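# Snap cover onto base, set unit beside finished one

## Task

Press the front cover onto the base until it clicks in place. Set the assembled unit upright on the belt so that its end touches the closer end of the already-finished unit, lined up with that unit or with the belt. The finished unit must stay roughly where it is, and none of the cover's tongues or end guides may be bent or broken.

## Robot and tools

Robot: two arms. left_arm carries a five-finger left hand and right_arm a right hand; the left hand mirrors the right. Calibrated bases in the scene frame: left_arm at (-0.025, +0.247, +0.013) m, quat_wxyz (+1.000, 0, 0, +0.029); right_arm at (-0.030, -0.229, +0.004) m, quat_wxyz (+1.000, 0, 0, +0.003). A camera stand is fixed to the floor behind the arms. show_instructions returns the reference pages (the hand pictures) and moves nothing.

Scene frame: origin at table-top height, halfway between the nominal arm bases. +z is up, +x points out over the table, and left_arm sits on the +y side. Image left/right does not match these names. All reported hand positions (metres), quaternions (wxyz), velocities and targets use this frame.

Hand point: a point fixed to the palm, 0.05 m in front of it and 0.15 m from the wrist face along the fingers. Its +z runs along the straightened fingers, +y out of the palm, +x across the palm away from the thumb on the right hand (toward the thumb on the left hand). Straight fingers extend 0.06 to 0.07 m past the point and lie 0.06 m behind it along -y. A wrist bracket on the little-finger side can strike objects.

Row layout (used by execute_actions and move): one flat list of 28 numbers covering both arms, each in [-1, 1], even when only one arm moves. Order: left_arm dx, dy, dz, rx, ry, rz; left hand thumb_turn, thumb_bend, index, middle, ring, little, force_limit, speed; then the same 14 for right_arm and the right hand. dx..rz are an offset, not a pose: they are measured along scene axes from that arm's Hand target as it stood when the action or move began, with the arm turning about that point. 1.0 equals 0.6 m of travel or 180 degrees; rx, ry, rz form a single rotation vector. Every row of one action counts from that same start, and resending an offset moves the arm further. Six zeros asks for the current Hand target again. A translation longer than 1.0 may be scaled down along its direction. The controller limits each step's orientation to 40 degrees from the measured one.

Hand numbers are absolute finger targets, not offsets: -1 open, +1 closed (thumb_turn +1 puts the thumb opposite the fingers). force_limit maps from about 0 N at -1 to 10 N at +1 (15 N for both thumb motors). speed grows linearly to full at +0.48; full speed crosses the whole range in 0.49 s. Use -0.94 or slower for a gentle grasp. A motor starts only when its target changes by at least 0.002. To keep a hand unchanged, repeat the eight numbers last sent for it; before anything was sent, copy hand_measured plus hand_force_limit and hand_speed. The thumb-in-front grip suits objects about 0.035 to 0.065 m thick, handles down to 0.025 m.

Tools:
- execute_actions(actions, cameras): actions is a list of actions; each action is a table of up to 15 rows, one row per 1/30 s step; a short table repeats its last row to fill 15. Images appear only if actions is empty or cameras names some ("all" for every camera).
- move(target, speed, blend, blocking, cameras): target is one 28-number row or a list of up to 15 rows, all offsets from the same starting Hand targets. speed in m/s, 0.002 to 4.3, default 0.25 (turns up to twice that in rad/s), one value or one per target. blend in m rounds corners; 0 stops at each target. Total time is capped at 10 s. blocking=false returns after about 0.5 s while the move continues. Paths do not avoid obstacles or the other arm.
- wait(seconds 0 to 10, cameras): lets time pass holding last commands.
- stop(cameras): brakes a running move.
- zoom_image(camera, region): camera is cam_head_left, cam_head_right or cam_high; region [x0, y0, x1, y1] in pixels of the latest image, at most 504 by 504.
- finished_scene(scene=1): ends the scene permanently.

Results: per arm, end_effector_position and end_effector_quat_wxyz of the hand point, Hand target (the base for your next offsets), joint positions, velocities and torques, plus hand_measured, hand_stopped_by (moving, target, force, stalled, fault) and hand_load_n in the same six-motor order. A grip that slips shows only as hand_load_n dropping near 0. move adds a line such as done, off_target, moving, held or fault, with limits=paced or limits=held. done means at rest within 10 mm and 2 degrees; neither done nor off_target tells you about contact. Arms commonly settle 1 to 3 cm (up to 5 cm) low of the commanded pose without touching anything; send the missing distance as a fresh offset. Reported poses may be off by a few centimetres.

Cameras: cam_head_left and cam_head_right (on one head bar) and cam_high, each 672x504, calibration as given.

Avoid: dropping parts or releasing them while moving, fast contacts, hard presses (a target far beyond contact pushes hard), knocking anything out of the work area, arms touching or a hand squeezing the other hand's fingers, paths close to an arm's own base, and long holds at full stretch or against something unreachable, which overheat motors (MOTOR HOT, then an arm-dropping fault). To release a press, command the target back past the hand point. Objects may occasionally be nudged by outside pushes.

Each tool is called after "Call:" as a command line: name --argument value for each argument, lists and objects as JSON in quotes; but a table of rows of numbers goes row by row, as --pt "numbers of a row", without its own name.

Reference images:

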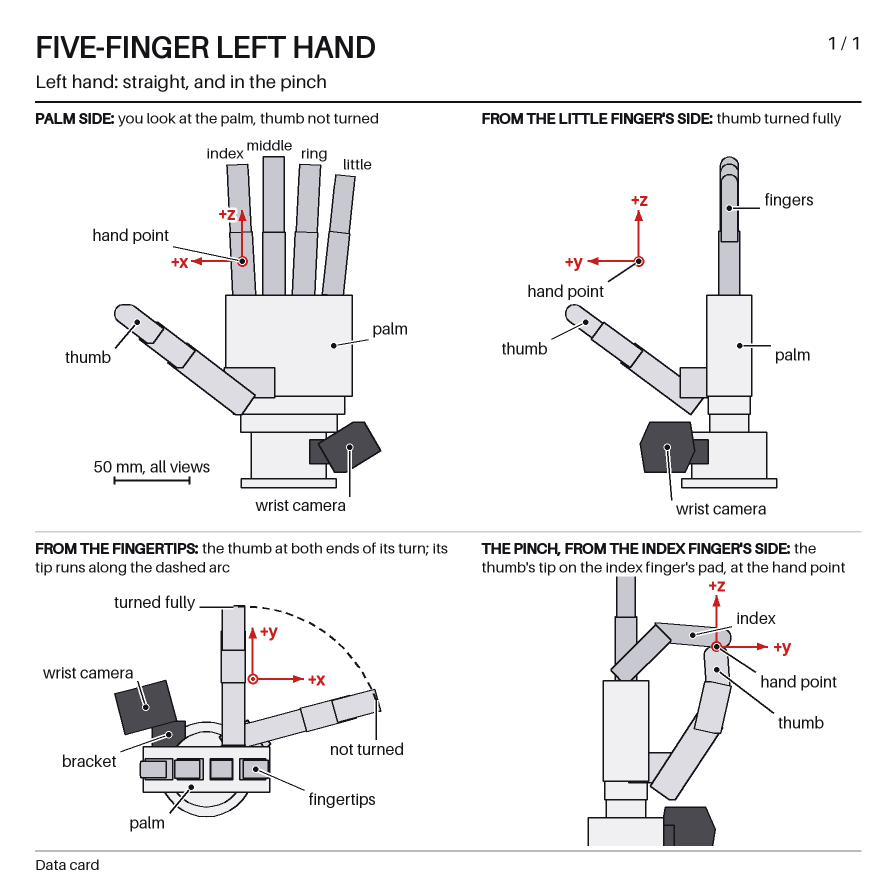

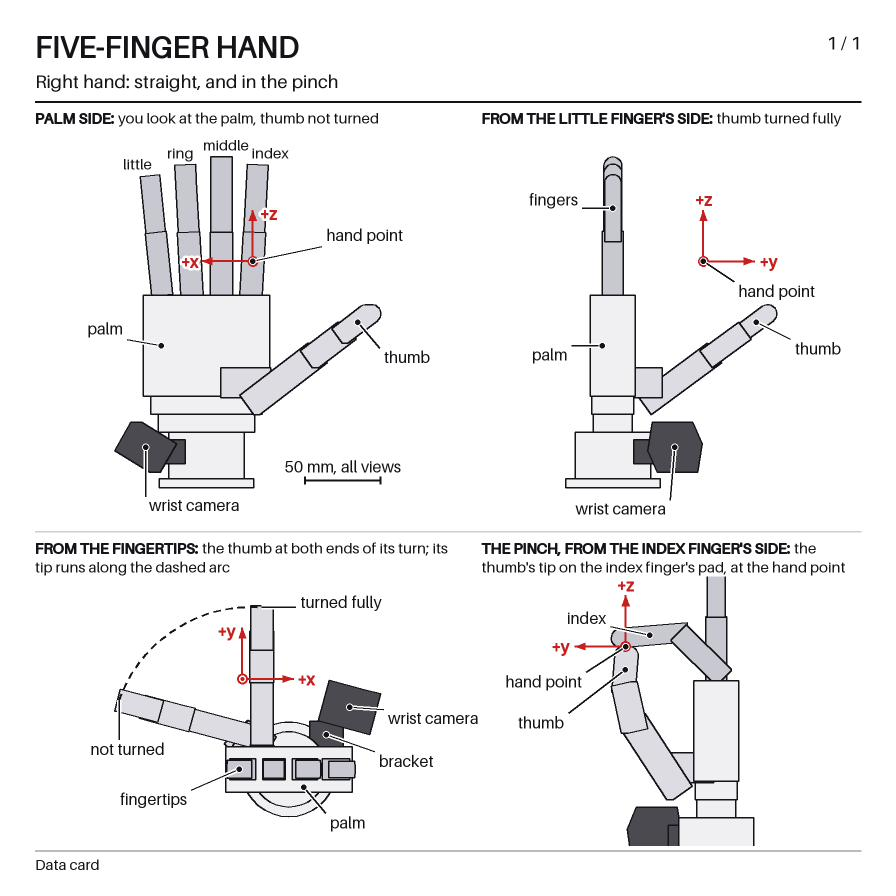

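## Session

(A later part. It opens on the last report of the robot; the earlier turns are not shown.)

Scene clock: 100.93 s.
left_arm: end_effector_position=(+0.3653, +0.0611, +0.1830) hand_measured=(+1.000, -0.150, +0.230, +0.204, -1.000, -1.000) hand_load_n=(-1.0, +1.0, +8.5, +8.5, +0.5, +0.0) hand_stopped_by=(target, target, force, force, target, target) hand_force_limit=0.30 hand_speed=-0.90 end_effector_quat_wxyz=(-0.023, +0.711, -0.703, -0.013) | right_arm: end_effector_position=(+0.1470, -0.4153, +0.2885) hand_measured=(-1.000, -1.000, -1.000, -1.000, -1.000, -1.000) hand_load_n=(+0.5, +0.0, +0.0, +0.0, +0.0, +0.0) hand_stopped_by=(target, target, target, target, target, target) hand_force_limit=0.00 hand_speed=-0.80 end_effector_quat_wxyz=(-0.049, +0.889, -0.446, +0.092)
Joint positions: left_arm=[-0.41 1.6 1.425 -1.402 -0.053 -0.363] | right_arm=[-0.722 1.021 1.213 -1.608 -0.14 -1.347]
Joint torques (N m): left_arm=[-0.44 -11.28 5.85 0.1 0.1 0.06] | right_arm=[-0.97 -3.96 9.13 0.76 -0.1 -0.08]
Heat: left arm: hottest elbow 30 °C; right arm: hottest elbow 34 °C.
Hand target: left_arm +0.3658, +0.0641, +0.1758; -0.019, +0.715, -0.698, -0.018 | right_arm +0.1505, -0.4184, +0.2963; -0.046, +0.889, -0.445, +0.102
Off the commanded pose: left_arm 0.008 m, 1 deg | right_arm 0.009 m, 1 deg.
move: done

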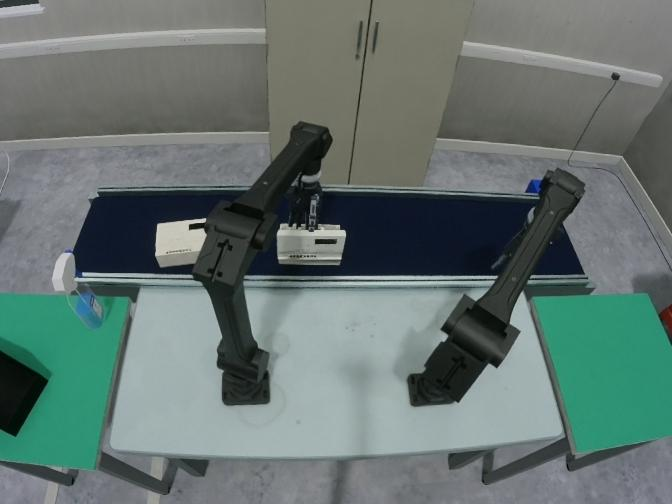

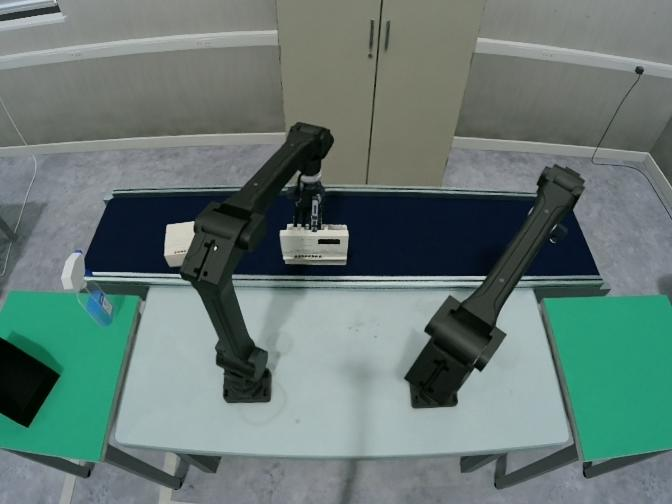

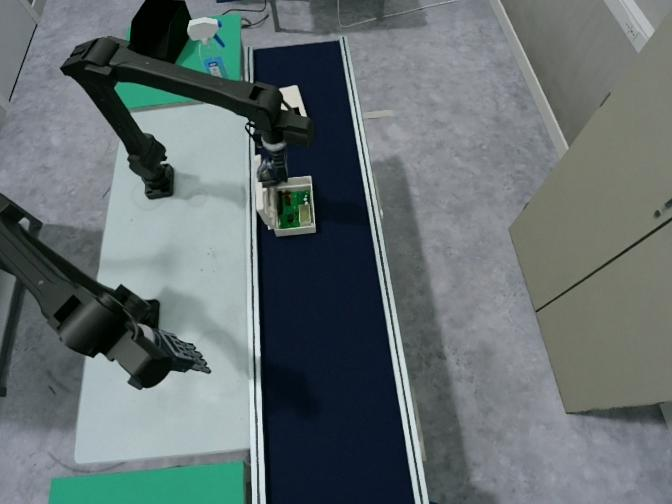

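Call:
move --target '[0.0333, -0.0033, -0.0133, 0, 0.0556, 0, 1, -0.15, 0.55, 0.5, -1, -1, 0.3, -0.9, 0, 0, 0, 0, 0, 0, -1, -1, -1, -1, -1, -1, 0, -0.8]' --speed 0.05 --cameras '["all"]'

Call:
zoom_image --camera "cam_high" --region '[240, 135, 320, 245]'

Call:
zoom_image --camera "cam_head_right" --region '[275, 200, 365, 270]'

Scene clock: 103.57 s.
left_arm: end_effector_position=(+0.3714, +0.0651, +0.1701) hand_measured=(+1.000, -0.152, +0.230, +0.204, -1.000, -1.000) hand_load_n=(-1.0, +6.5, +5.0, +10.0, +0.0, +0.0) hand_stopped_by=(target, target, force, force, target, target) hand_force_limit=0.30 hand_speed=-0.90 end_effector_quat_wxyz=(+0.043, +0.710, -0.698, -0.085) | right_arm: end_effector_position=(+0.1470, -0.4153, +0.2885) hand_measured=(-1.000, -1.000, -1.000, -1.000, -1.000, -1.000) hand_load_n=(+0.0, +0.0, +0.0, +0.0, +0.0, +0.0) hand_stopped_by=(target, target, target, target, target, target) hand_force_limit=0.00 hand_speed=-0.80 end_effector_quat_wxyz=(-0.049, +0.889, -0.446, +0.092)
Joint positions: left_arm=[-0.374 1.75 1.542 -1.553 0.002 -0.334] | right_arm=[-0.722 1.021 1.213 -1.608 -0.14 -1.347]
Joint torques (N m): left_arm=[-0.79 -11.58 8.95 -0.4 0.02 0.12] | right_arm=[-0.91 -3.96 9.13 0.75 -0.11 -0.07]
Heat: left arm: hottest elbow 30 °C; right arm: hottest elbow 34 °C.
Hand target: left_arm +0.3859, +0.0621, +0.1680; +0.042, +0.711, -0.697, -0.081 | right_arm +0.1505, -0.4184, +0.2963; -0.046, +0.889, -0.445, +0.102
Off the commanded pose: left_arm 0.015 m, 1 deg | right_arm 0.009 m, 1 deg.
move: off_target (left_arm)

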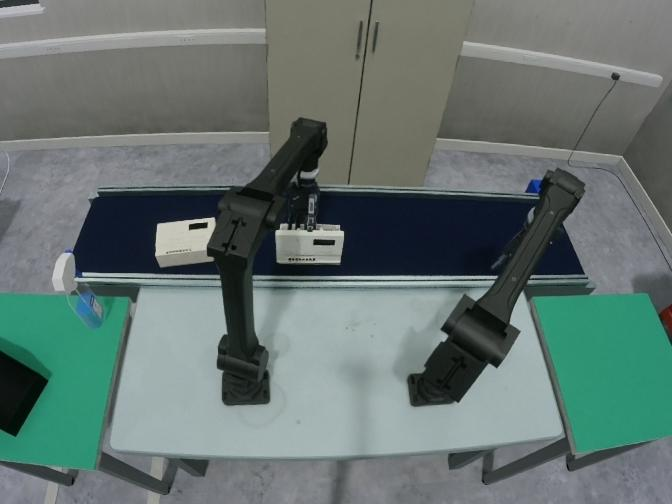

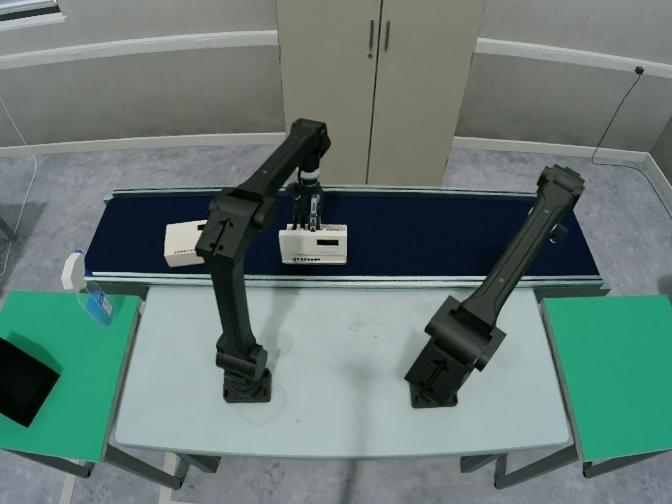

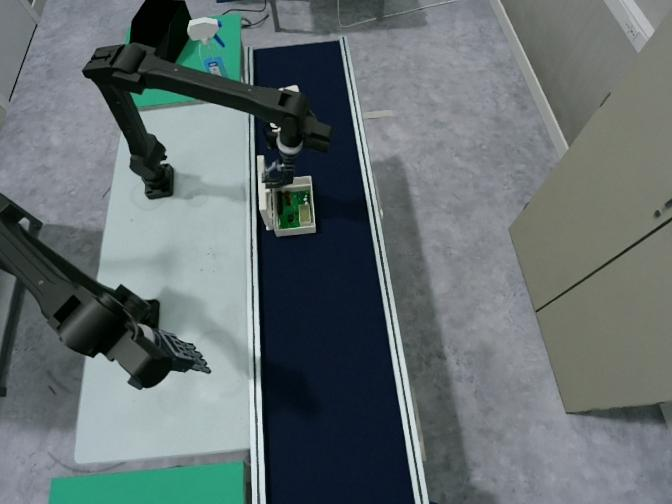

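Scaled by 4.582 from the camera's 672x504 image, which has a finer 960x720 frame.

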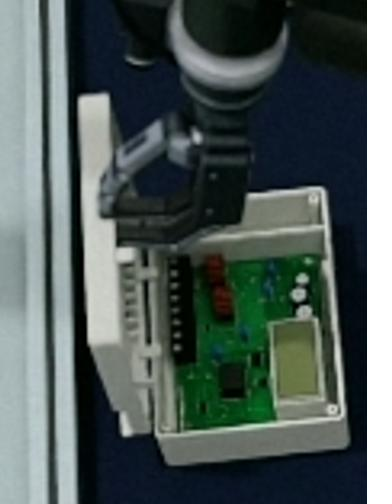

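Scaled by 5.600 from the camera's 672x504 image, which has a finer 960x720 frame.

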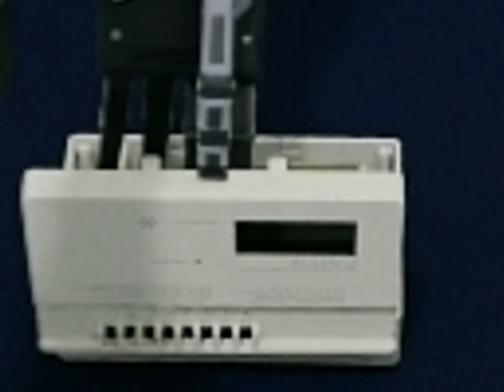

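Call:
move --pt "0.0 0.0 0.03 0 0 0 1 -0.15 0.55 0.5 -1 -1 0.3 -0.9 0 0 0 0 0 0 -1 -1 -1 -1 -1 -1 0 -0.8" --pt "0.02 -0.004 0.03 0 0 0 1 -0.15 0.55 0.5 -1 -1 0.3 -0.9 0 0 0 0 0 0 -1 -1 -1 -1 -1 -1 0 -0.8" --speed 0.06 --cameras '["all"]'

Call:
zoom_image --camera "cam_high" --region '[240, 135, 320, 245]'

Call:
zoom_image --camera "cam_head_right" --region '[275, 200, 365, 270]'

Scene clock: 105.73 s.
left_arm: end_effector_position=(+0.3825, +0.0615, +0.1746) hand_measured=(+1.000, -0.152, +0.230, +0.204, -1.000, -1.000) hand_load_n=(-1.0, +5.0, +7.5, +7.5, +0.0, +0.0) hand_stopped_by=(target, target, force, force, target, target) hand_force_limit=0.30 hand_speed=-0.90 end_effector_quat_wxyz=(+0.048, +0.709, -0.697, -0.094) | right_arm: end_effector_position=(+0.1470, -0.4153, +0.2885) hand_measured=(-1.000, -1.000, -1.000, -1.000, -1.000, -1.000) hand_load_n=(+0.0, -0.5, +0.0, +0.0, +0.0, +0.0) hand_stopped_by=(target, target, target, target, target, target) hand_force_limit=0.00 hand_speed=-0.80 end_effector_quat_wxyz=(-0.049, +0.889, -0.446, +0.092)
Joint positions: left_arm=[-0.374 1.793 1.607 -1.597 0.002 -0.334] | right_arm=[-0.722 1.021 1.213 -1.608 -0.14 -1.347]
Joint torques (N m): left_arm=[-0.5 -13.63 9.96 -0.92 -0.01 0.15] | right_arm=[-0.91 -3.9 9.13 0.76 -0.11 -0.08]
Heat: left arm: hottest elbow 30 °C; right arm: hottest elbow 34 °C.
Hand target: left_arm +0.3978, +0.0597, +0.1859; +0.042, +0.711, -0.697, -0.081 | right_arm +0.1505, -0.4184, +0.2963; -0.046, +0.889, -0.445, +0.102
Off the commanded pose: left_arm 0.019 m, 2 deg | right_arm 0.009 m, 1 deg.
move: off_target (left_arm)

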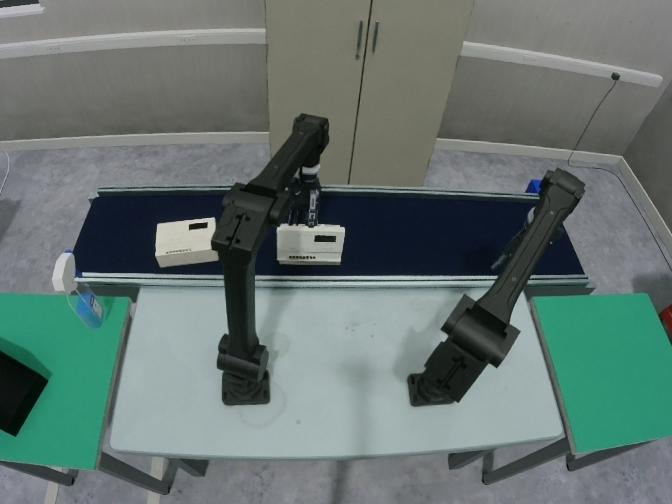

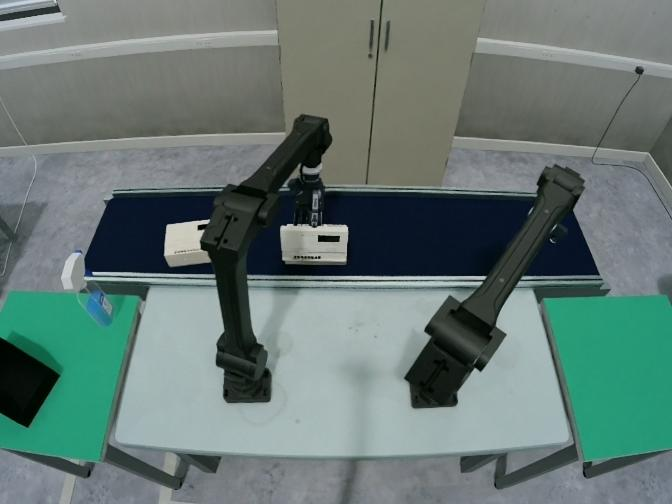

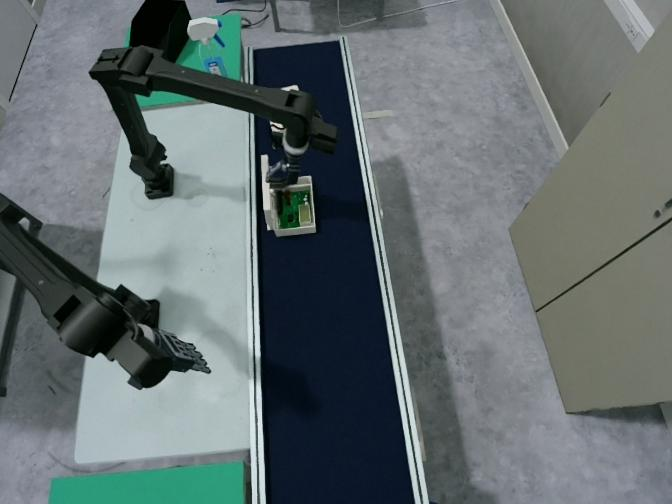

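Scaled by 4.582 from the camera's 672x504 image, which has a finer 960x720 frame.

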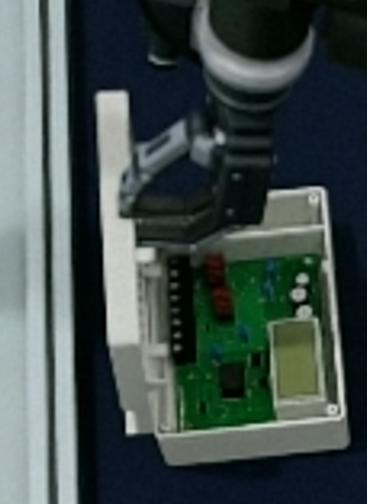

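Scaled by 5.600 from the camera's 672x504 image, which has a finer 960x720 frame.

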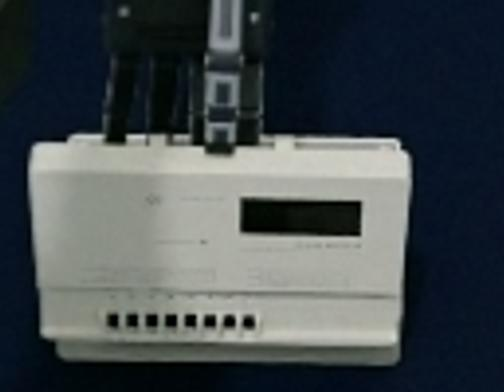

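Call:
zoom_image --camera "cam_high" --region '[260, 185, 300, 235]'

Call:
zoom_image --camera "cam_head_right" --region '[275, 235, 355, 270]'

Scaled by 10.080 from the camera's 672x504 image, which has a finer 960x720 frame.

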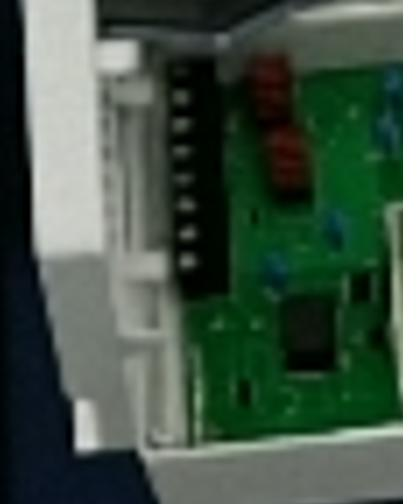

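Scaled by 6.300 from the camera's 672x504 image, which has a finer 960x720 frame.

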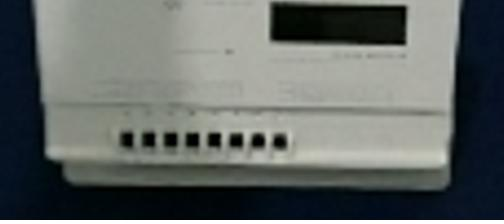

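Call:
move --target '[0.0283, 0.0, -0.003, 0, 0.0333, 0, 1, -0.15, 0.55, 0.5, -1, -1, 0.3, -0.9, 0, 0, 0, 0, 0, 0, -1, -1, -1, -1, -1, -1, 0, -0.8]' --speed 0.05 --cameras '["all"]'

Call:
zoom_image --camera "cam_high" --region '[240, 135, 320, 245]'

Call:
zoom_image --camera "cam_head_right" --region '[275, 200, 365, 270]'

Scene clock: 117.00 s.
left_arm: end_effector_position=(+0.3999, +0.0602, +0.1741) hand_measured=(+1.000, -0.152, +0.230, +0.204, -1.000, -1.000) hand_load_n=(-1.0, +4.5, +7.5, +8.0, +0.0, +0.0) hand_stopped_by=(target, target, force, force, target, target) hand_force_limit=0.30 hand_speed=-0.90 end_effector_quat_wxyz=(+0.076, +0.708, -0.693, -0.115) | right_arm: end_effector_position=(+0.1470, -0.4153, +0.2885) hand_measured=(-1.000, -1.000, -1.000, -1.000, -1.000, -1.000) hand_load_n=(+0.0, +0.0, +0.0, +0.0, +0.0, +0.0) hand_stopped_by=(target, target, target, target, target, target) hand_force_limit=0.00 hand_speed=-0.80 end_effector_quat_wxyz=(-0.049, +0.889, -0.446, +0.092)
Joint positions: left_arm=[-0.356 1.882 1.711 -1.675 0.029 -0.316] | right_arm=[-0.722 1.021 1.213 -1.608 -0.14 -1.347]
Joint torques (N m): left_arm=[-0.32 -14.56 9.88 -1.06 0.18 0.22] | right_arm=[-0.91 -3.9 9.13 0.76 -0.1 -0.08]
Heat: left arm: hottest elbow 30 °C; right arm: hottest elbow 34 °C.
Hand target: left_arm +0.4148, +0.0597, +0.1840; +0.078, +0.706, -0.694, -0.118 | right_arm +0.1505, -0.4184, +0.2963; -0.046, +0.889, -0.445, +0.102
Off the commanded pose: left_arm 0.018 m, 1 deg | right_arm 0.009 m, 1 deg.
joint sent to its limit (left arm) — joint 4 (wrist pitch), lower limit. The joint targets still meet the commanded pose.
move: off_target (left_arm)

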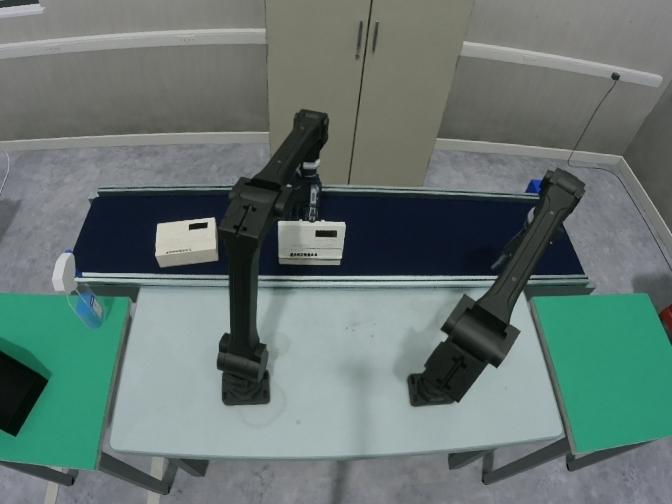

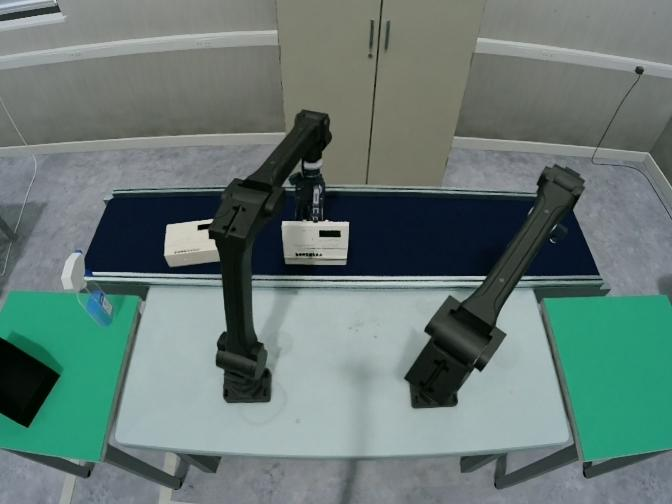

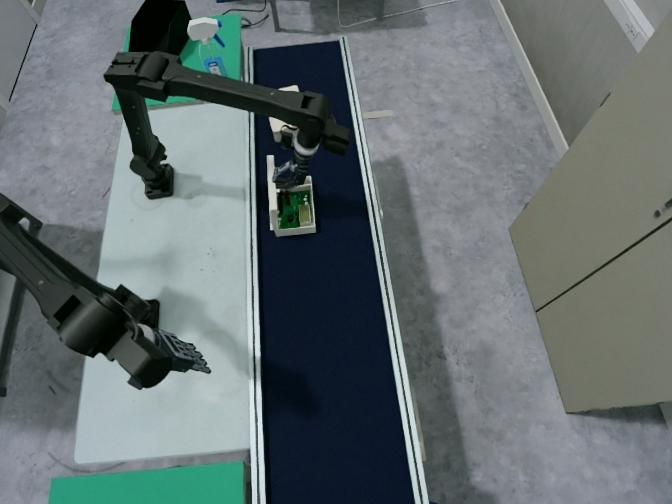

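Scaled by 4.582 from the camera's 672x504 image, which has a finer 960x720 frame.

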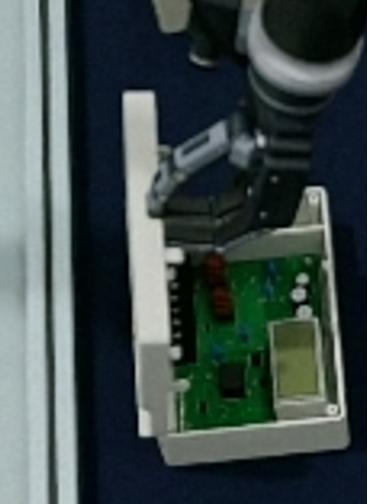

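Scaled by 5.600 from the camera's 672x504 image, which has a finer 960x720 frame.

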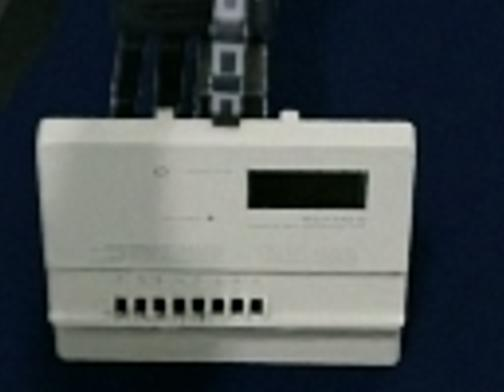

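Call:
move --target '[0.0, 0.0, -0.0133, 0, 0, 0, 1, -0.15, 0.55, 0.5, -1, -1, 0.3, -0.9, 0, 0, 0, 0, 0, 0, -1, -1, -1, -1, -1, -1, 0, -0.8]' --speed 0.04 --cameras '["all"]'

Call:
zoom_image --camera "cam_high" --region '[255, 165, 305, 235]'

Call:
zoom_image --camera "cam_head_right" --region '[275, 200, 365, 270]'

Scene clock: 118.30 s.
left_arm: end_effector_position=(+0.4013, +0.0611, +0.1718) hand_measured=(+1.000, -0.152, +0.230, +0.204, -1.000, -1.000) hand_load_n=(-1.0, +5.0, +5.5, +9.5, +0.0, +0.0) hand_stopped_by=(target, target, force, force, target, target) hand_force_limit=0.30 hand_speed=-0.90 end_effector_quat_wxyz=(+0.078, +0.707, -0.693, -0.118) | right_arm: end_effector_position=(+0.1470, -0.4153, +0.2885) hand_measured=(-1.000, -1.000, -1.000, -1.000, -1.000, -1.000) hand_load_n=(+0.0, +0.0, +0.0, +0.0, +0.0, +0.0) hand_stopped_by=(target, target, target, target, target, target) hand_force_limit=0.00 hand_speed=-0.80 end_effector_quat_wxyz=(-0.049, +0.889, -0.446, +0.092)
Joint positions: left_arm=[-0.354 1.891 1.716 -1.677 0.029 -0.311] | right_arm=[-0.722 1.021 1.213 -1.608 -0.14 -1.347]
Joint torques (N m): left_arm=[-0.56 -14.1 9.43 -0.94 0.1 0.17] | right_arm=[-0.91 -3.9 9.13 0.75 -0.1 -0.08]
Heat: left arm: hottest elbow 30 °C; right arm: hottest elbow 34 °C.
Hand target: left_arm +0.4148, +0.0596, +0.1762; +0.078, +0.706, -0.694, -0.118 | right_arm +0.1505, -0.4184, +0.2963; -0.046, +0.889, -0.445, +0.102
Off the commanded pose: left_arm 0.014 m, 0 deg | right_arm 0.009 m, 1 deg.
joint sent to its limit (left arm) — joint 4 (wrist pitch), lower limit. The joint targets still meet the commanded pose.
move: off_target (left_arm)

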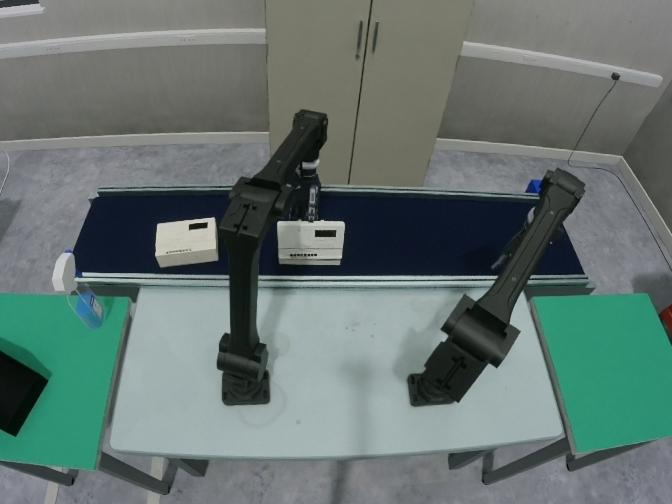

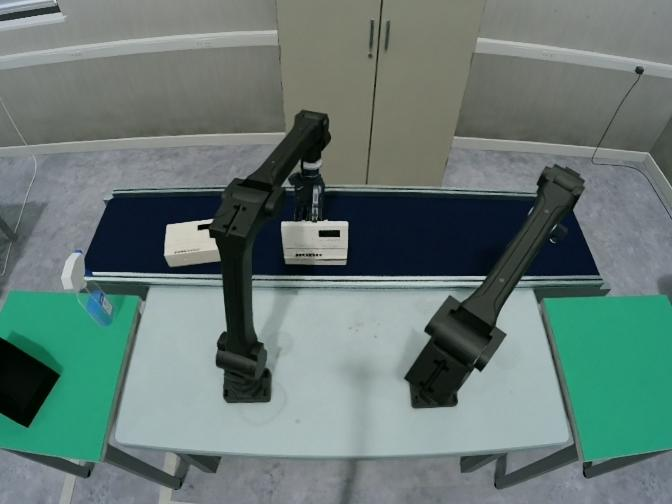

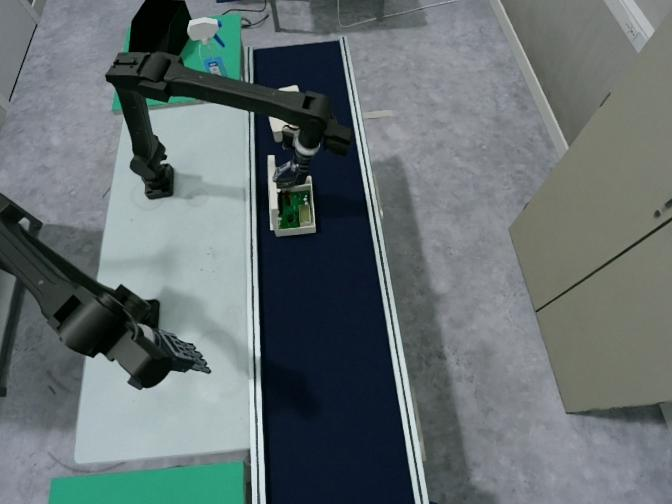

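Scaled by 7.200 from the camera's 672x504 image, which has a finer 960x720 frame.

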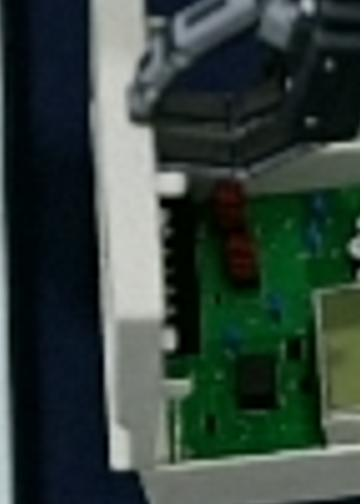

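Scaled by 5.600 from the camera's 672x504 image, which has a finer 960x720 frame.

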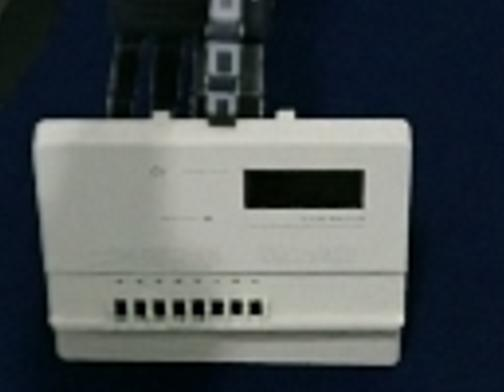

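Call:
move --target '[0.0, 0.0, 0.0, 0, 0, 0, 1, -0.15, 0.205, 0.175, -1, -1, 0.3, -0.9, 0, 0, 0, 0, 0, 0, -1, -1, -1, -1, -1, -1, 0, -0.8]' --speed 0.04 --cameras '[]'

Scene clock: 119.07 s.
left_arm: end_effector_position=(+0.4011, +0.0613, +0.1722) hand_measured=(+1.000, -0.150, +0.204, +0.174, -1.000, -1.000) hand_load_n=(-0.5, +0.5, +0.0, +0.0, +0.0, +0.0) hand_stopped_by=(target, target, target, target, target, target) hand_force_limit=0.30 hand_speed=-0.90 end_effector_quat_wxyz=(+0.078, +0.707, -0.693, -0.118) | right_arm: end_effector_position=(+0.1470, -0.4153, +0.2885) hand_measured=(-1.000, -1.000, -1.000, -1.000, -1.000, -1.000) hand_load_n=(+0.0, +0.0, +0.0, +0.0, +0.0, +0.0) hand_stopped_by=(target, target, target, target, target, target) hand_force_limit=0.00 hand_speed=-0.80 end_effector_quat_wxyz=(-0.049, +0.889, -0.446, +0.092)
Joint positions: left_arm=[-0.353 1.891 1.718 -1.68 0.029 -0.31] | right_arm=[-0.722 1.021 1.213 -1.608 -0.14 -1.347]
Joint torques (N m): left_arm=[-0.62 -13.98 9.35 -0.88 0.09 0.17] | right_arm=[-0.91 -3.84 9.13 0.75 -0.1 -0.08]
Heat: left arm: hottest elbow 30 °C; right arm: hottest elbow 34 °C.
Hand target: left_arm +0.4148, +0.0597, +0.1760; +0.078, +0.706, -0.694, -0.118 | right_arm +0.1505, -0.4184, +0.2963; -0.046, +0.889, -0.445, +0.102
Off the commanded pose: left_arm 0.014 m, 0 deg | right_arm 0.009 m, 1 deg.
joint sent to its limit (left arm) — joint 4 (wrist pitch), lower limit. The joint targets still meet the commanded pose.
move: off_target (left_arm)
No camera images: "cameras" was empty.

Call:
move --target '[0.0243, 0.0, -0.0097, 0, 0, 0, 1, -0.15, 0.205, 0.175, -1, -1, 0.3, -0.9, 0, 0, 0, 0, 0, 0, -1, -1, -1, -1, -1, -1, 0, -0.8]' --speed 0.04 --cameras '["cam_high", "cam_head_right", "cam_head_left"]'

Call:
zoom_image --camera "cam_high" --region '[240, 135, 320, 245]'

Call:
zoom_image --camera "cam_head_right" --region '[275, 200, 365, 270]'

Scene clock: 120.50 s.
left_arm: end_effector_position=(+0.4160, +0.0602, +0.1688) hand_measured=(+1.000, -0.150, +0.204, +0.174, -1.000, -1.000) hand_load_n=(-0.5, +0.5, +0.0, +0.0, +0.0, +0.0) hand_stopped_by=(target, target, target, target, target, target) hand_force_limit=0.30 hand_speed=-0.90 end_effector_quat_wxyz=(+0.076, +0.708, -0.693, -0.113) | right_arm: end_effector_position=(+0.1470, -0.4153, +0.2885) hand_measured=(-1.000, -1.000, -1.000, -1.000, -1.000, -1.000) hand_load_n=(+0.0, +0.0, +0.0, +0.0, +0.0, +0.0) hand_stopped_by=(target, target, target, target, target, target) hand_force_limit=0.00 hand_speed=-0.80 end_effector_quat_wxyz=(-0.049, +0.889, -0.446, +0.092)
Joint positions: left_arm=[-0.347 1.925 1.762 -1.68 0.029 -0.307] | right_arm=[-0.722 1.021 1.213 -1.608 -0.14 -1.347]
Joint torques (N m): left_arm=[-0.62 -14.27 9.28 -0.83 0.03 0.21] | right_arm=[-0.91 -3.9 9.13 0.75 -0.1 -0.08]
Heat: left arm: hottest shoulder 30 °C; right arm: hottest elbow 34 °C.
Hand target: left_arm +0.4294, +0.0597, +0.1703; +0.078, +0.706, -0.694, -0.118 | right_arm +0.1505, -0.4184, +0.2963; -0.046, +0.889, -0.445, +0.102
Off the commanded pose: left_arm 0.013 m, 1 deg | right_arm 0.009 m, 1 deg.
joint sent to its limit (left arm) — joint 4 (wrist pitch), lower limit. The joint targets still meet the commanded pose.
move: off_target (left_arm)

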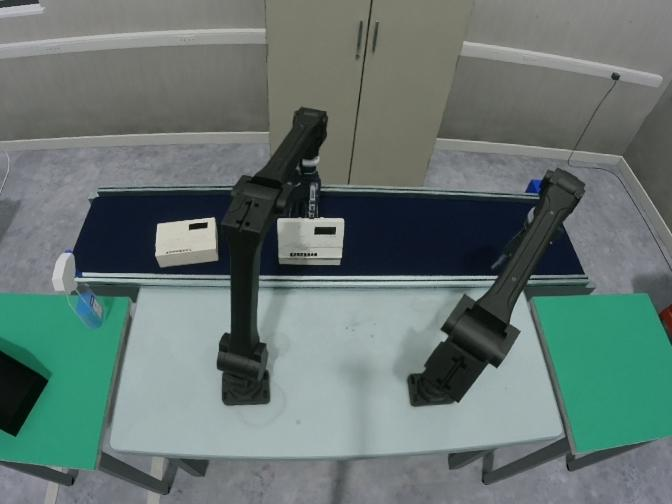

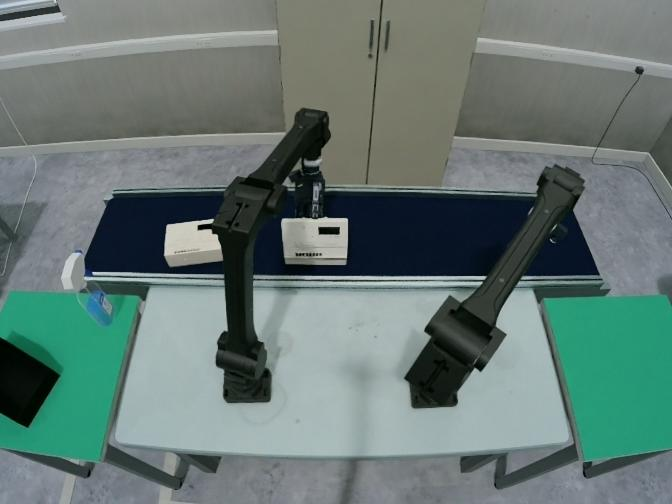

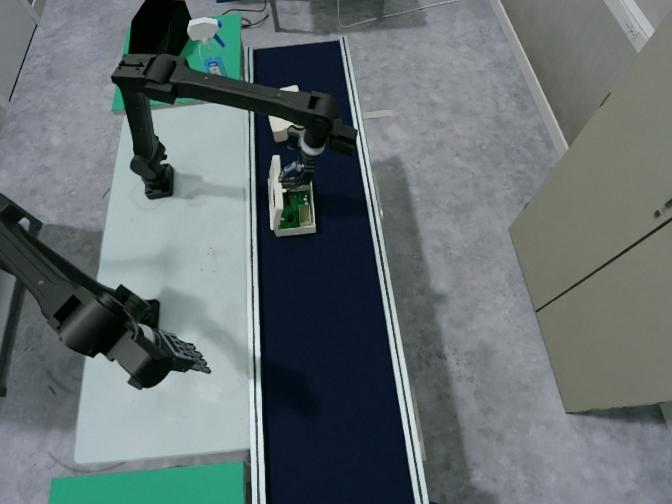

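Scaled by 4.582 from the camera's 672x504 image, which has a finer 960x720 frame.

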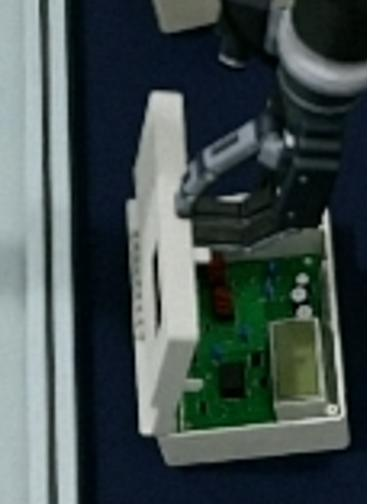

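Scaled by 5.600 from the camera's 672x504 image, which has a finer 960x720 frame.

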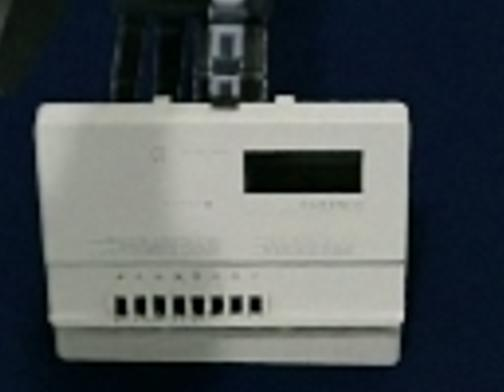

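Call:
move --target '[0.0273, 0.0, -0.0183, 0, 0, 0, 1, -0.15, 0.205, 0.175, -1, -1, 0.3, -0.9, 0, 0, 0, 0, 0, 0, -1, -1, -1, -1, -1, -1, 0, -0.8]' --speed 0.04 --cameras '["cam_high", "cam_head_right", "cam_head_left"]'

Call:
zoom_image --camera "cam_high" --region '[240, 135, 320, 245]'

Call:
zoom_image --camera "cam_head_right" --region '[275, 200, 365, 270]'

Scene clock: 121.73 s.
left_arm: end_effector_position=(+0.4342, +0.0605, +0.1616) hand_measured=(+1.000, -0.150, +0.204, +0.174, -1.000, -1.000) hand_load_n=(-1.0, -0.5, +2.0, +0.0, +0.0, +0.0) hand_stopped_by=(target, target, target, target, target, target) hand_force_limit=0.30 hand_speed=-0.90 end_effector_quat_wxyz=(+0.075, +0.709, -0.693, -0.109) | right_arm: end_effector_position=(+0.1470, -0.4153, +0.2885) hand_measured=(-1.000, -1.000, -1.000, -1.000, -1.000, -1.000) hand_load_n=(+0.0, +0.0, +0.0, +0.0, +0.0, +0.0) hand_stopped_by=(target, target, target, target, target, target) hand_force_limit=0.00 hand_speed=-0.80 end_effector_quat_wxyz=(-0.049, +0.889, -0.446, +0.092)
Joint positions: left_arm=[-0.337 1.97 1.815 -1.68 0.028 -0.297] | right_arm=[-0.722 1.021 1.213 -1.608 -0.14 -1.347]
Joint torques (N m): left_arm=[-0.79 -14.56 8.98 -0.83 -0.06 0.18] | right_arm=[-0.91 -3.9 9.13 0.76 -0.1 -0.08]
Heat: left arm: hottest elbow 31 °C; right arm: hottest elbow 34 °C.
Hand target: left_arm +0.4458, +0.0597, +0.1593; +0.078, +0.706, -0.694, -0.118 | right_arm +0.1505, -0.4184, +0.2963; -0.046, +0.889, -0.445, +0.102
Off the commanded pose: left_arm 0.012 m, 1 deg | right_arm 0.009 m, 1 deg.
joint sent to its limit (left arm) — joint 4 (wrist pitch), lower limit. The joint targets still meet the commanded pose.
move: off_target (left_arm)

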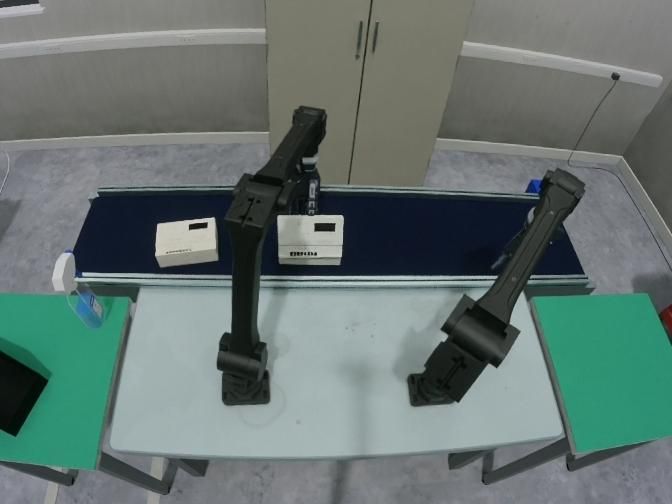

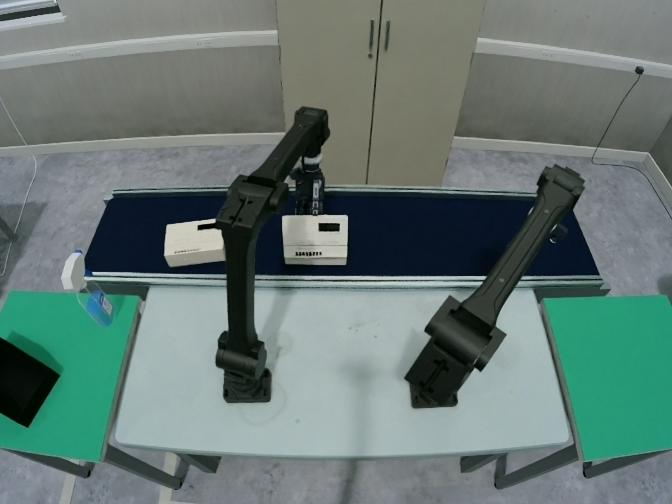

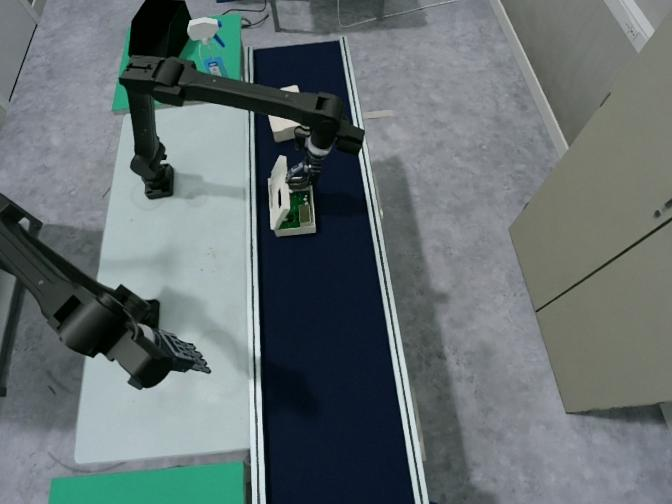

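Scaled by 4.582 from the camera's 672x504 image, which has a finer 960x720 frame.

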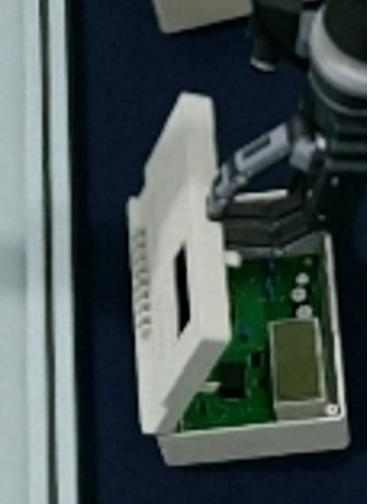

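Scaled by 5.600 from the camera's 672x504 image, which has a finer 960x720 frame.

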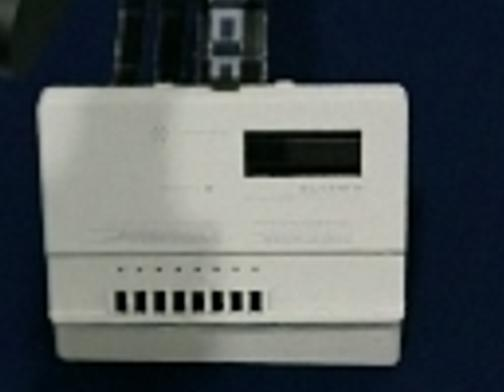

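Call:
move --target '[0.0, 0.0, 0.0, 0, 0, 0, 1, -1, 0.205, 0.175, -1, -1, 0.3, -0.6, 0, 0, 0, 0, 0, 0, -1, -1, -1, -1, -1, -1, 0, -0.8]' --speed 0.04 --cameras '["cam_high", "cam_head_right"]'

Call:
zoom_image --camera "cam_high" --region '[240, 135, 320, 245]'

Call:
zoom_image --camera "cam_head_right" --region '[275, 200, 365, 270]'

Scene clock: 126.57 s.
left_arm: end_effector_position=(+0.4344, +0.0605, +0.1562) hand_measured=(+1.000, -1.000, +0.204, +0.174, -1.000, -1.000) hand_load_n=(+0.0, +0.0, +0.0, +0.0, +0.0, +0.0) hand_stopped_by=(target, target, target, target, target, target) hand_force_limit=0.30 hand_speed=-0.60 end_effector_quat_wxyz=(+0.078, +0.708, -0.692, -0.114) | right_arm: end_effector_position=(+0.1470, -0.4153, +0.2885) hand_measured=(-1.000, -1.000, -1.000, -1.000, -1.000, -1.000) hand_load_n=(+0.0, +0.0, +0.0, +0.0, +0.0, +0.0) hand_stopped_by=(target, target, target, target, target, target) hand_force_limit=0.00 hand_speed=-0.80 end_effector_quat_wxyz=(-0.049, +0.889, -0.446, +0.092)
Joint positions: left_arm=[-0.337 1.982 1.815 -1.68 0.028 -0.297] | right_arm=[-0.722 1.021 1.213 -1.608 -0.14 -1.347]
Joint torques (N m): left_arm=[-0.85 -15.44 8.96 -0.9 -0.04 0.17] | right_arm=[-0.91 -3.9 9.11 0.75 -0.1 -0.08]
Heat: left arm: hottest shoulder 30 °C; right arm: hottest elbow 34 °C.
Hand target: left_arm +0.4458, +0.0597, +0.1593; +0.078, +0.706, -0.694, -0.118 | right_arm +0.1505, -0.4184, +0.2963; -0.046, +0.889, -0.445, +0.102
Off the commanded pose: left_arm 0.012 m, 0 deg | right_arm 0.009 m, 1 deg.
joint sent to its limit (left arm) — joint 4 (wrist pitch), lower limit. The joint targets still meet the commanded pose.
move: off_target (left_arm)
Images, in order (width x height): cam_head_right 672x504, cam_high 672x504.

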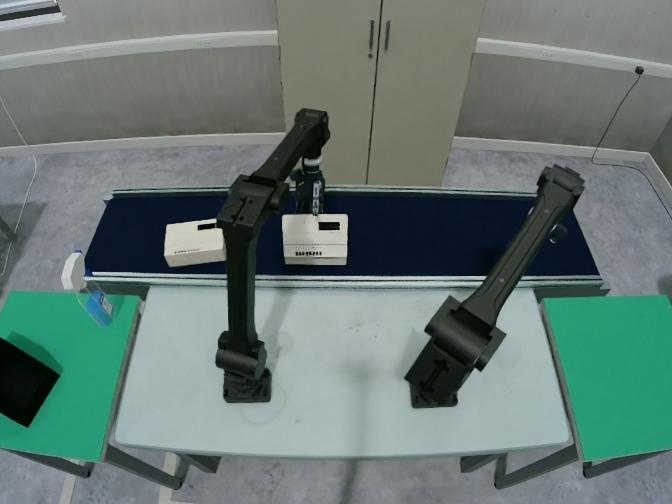

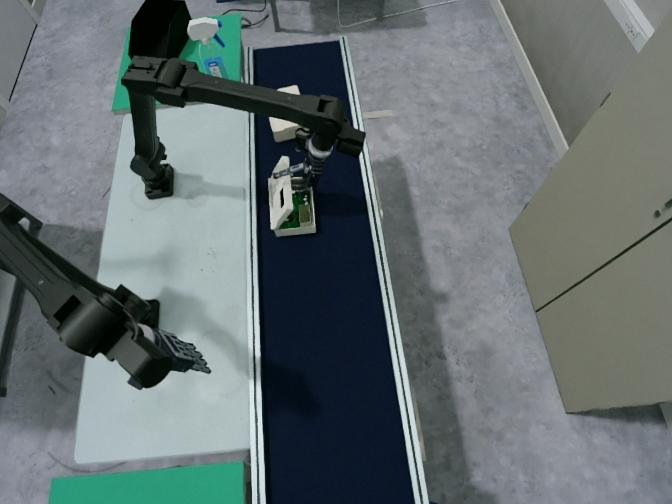

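Scaled by 4.582 from the camera's 672x504 image, which has a finer 960x720 frame.

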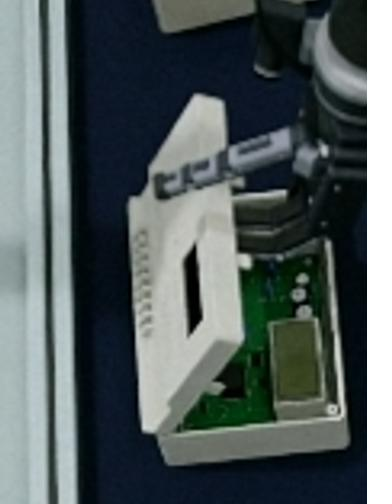

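Scaled by 5.600 from the camera's 672x504 image, which has a finer 960x720 frame.

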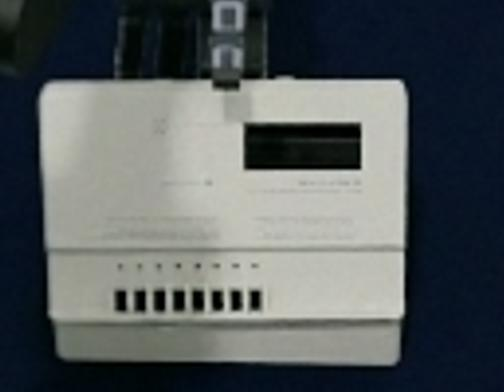

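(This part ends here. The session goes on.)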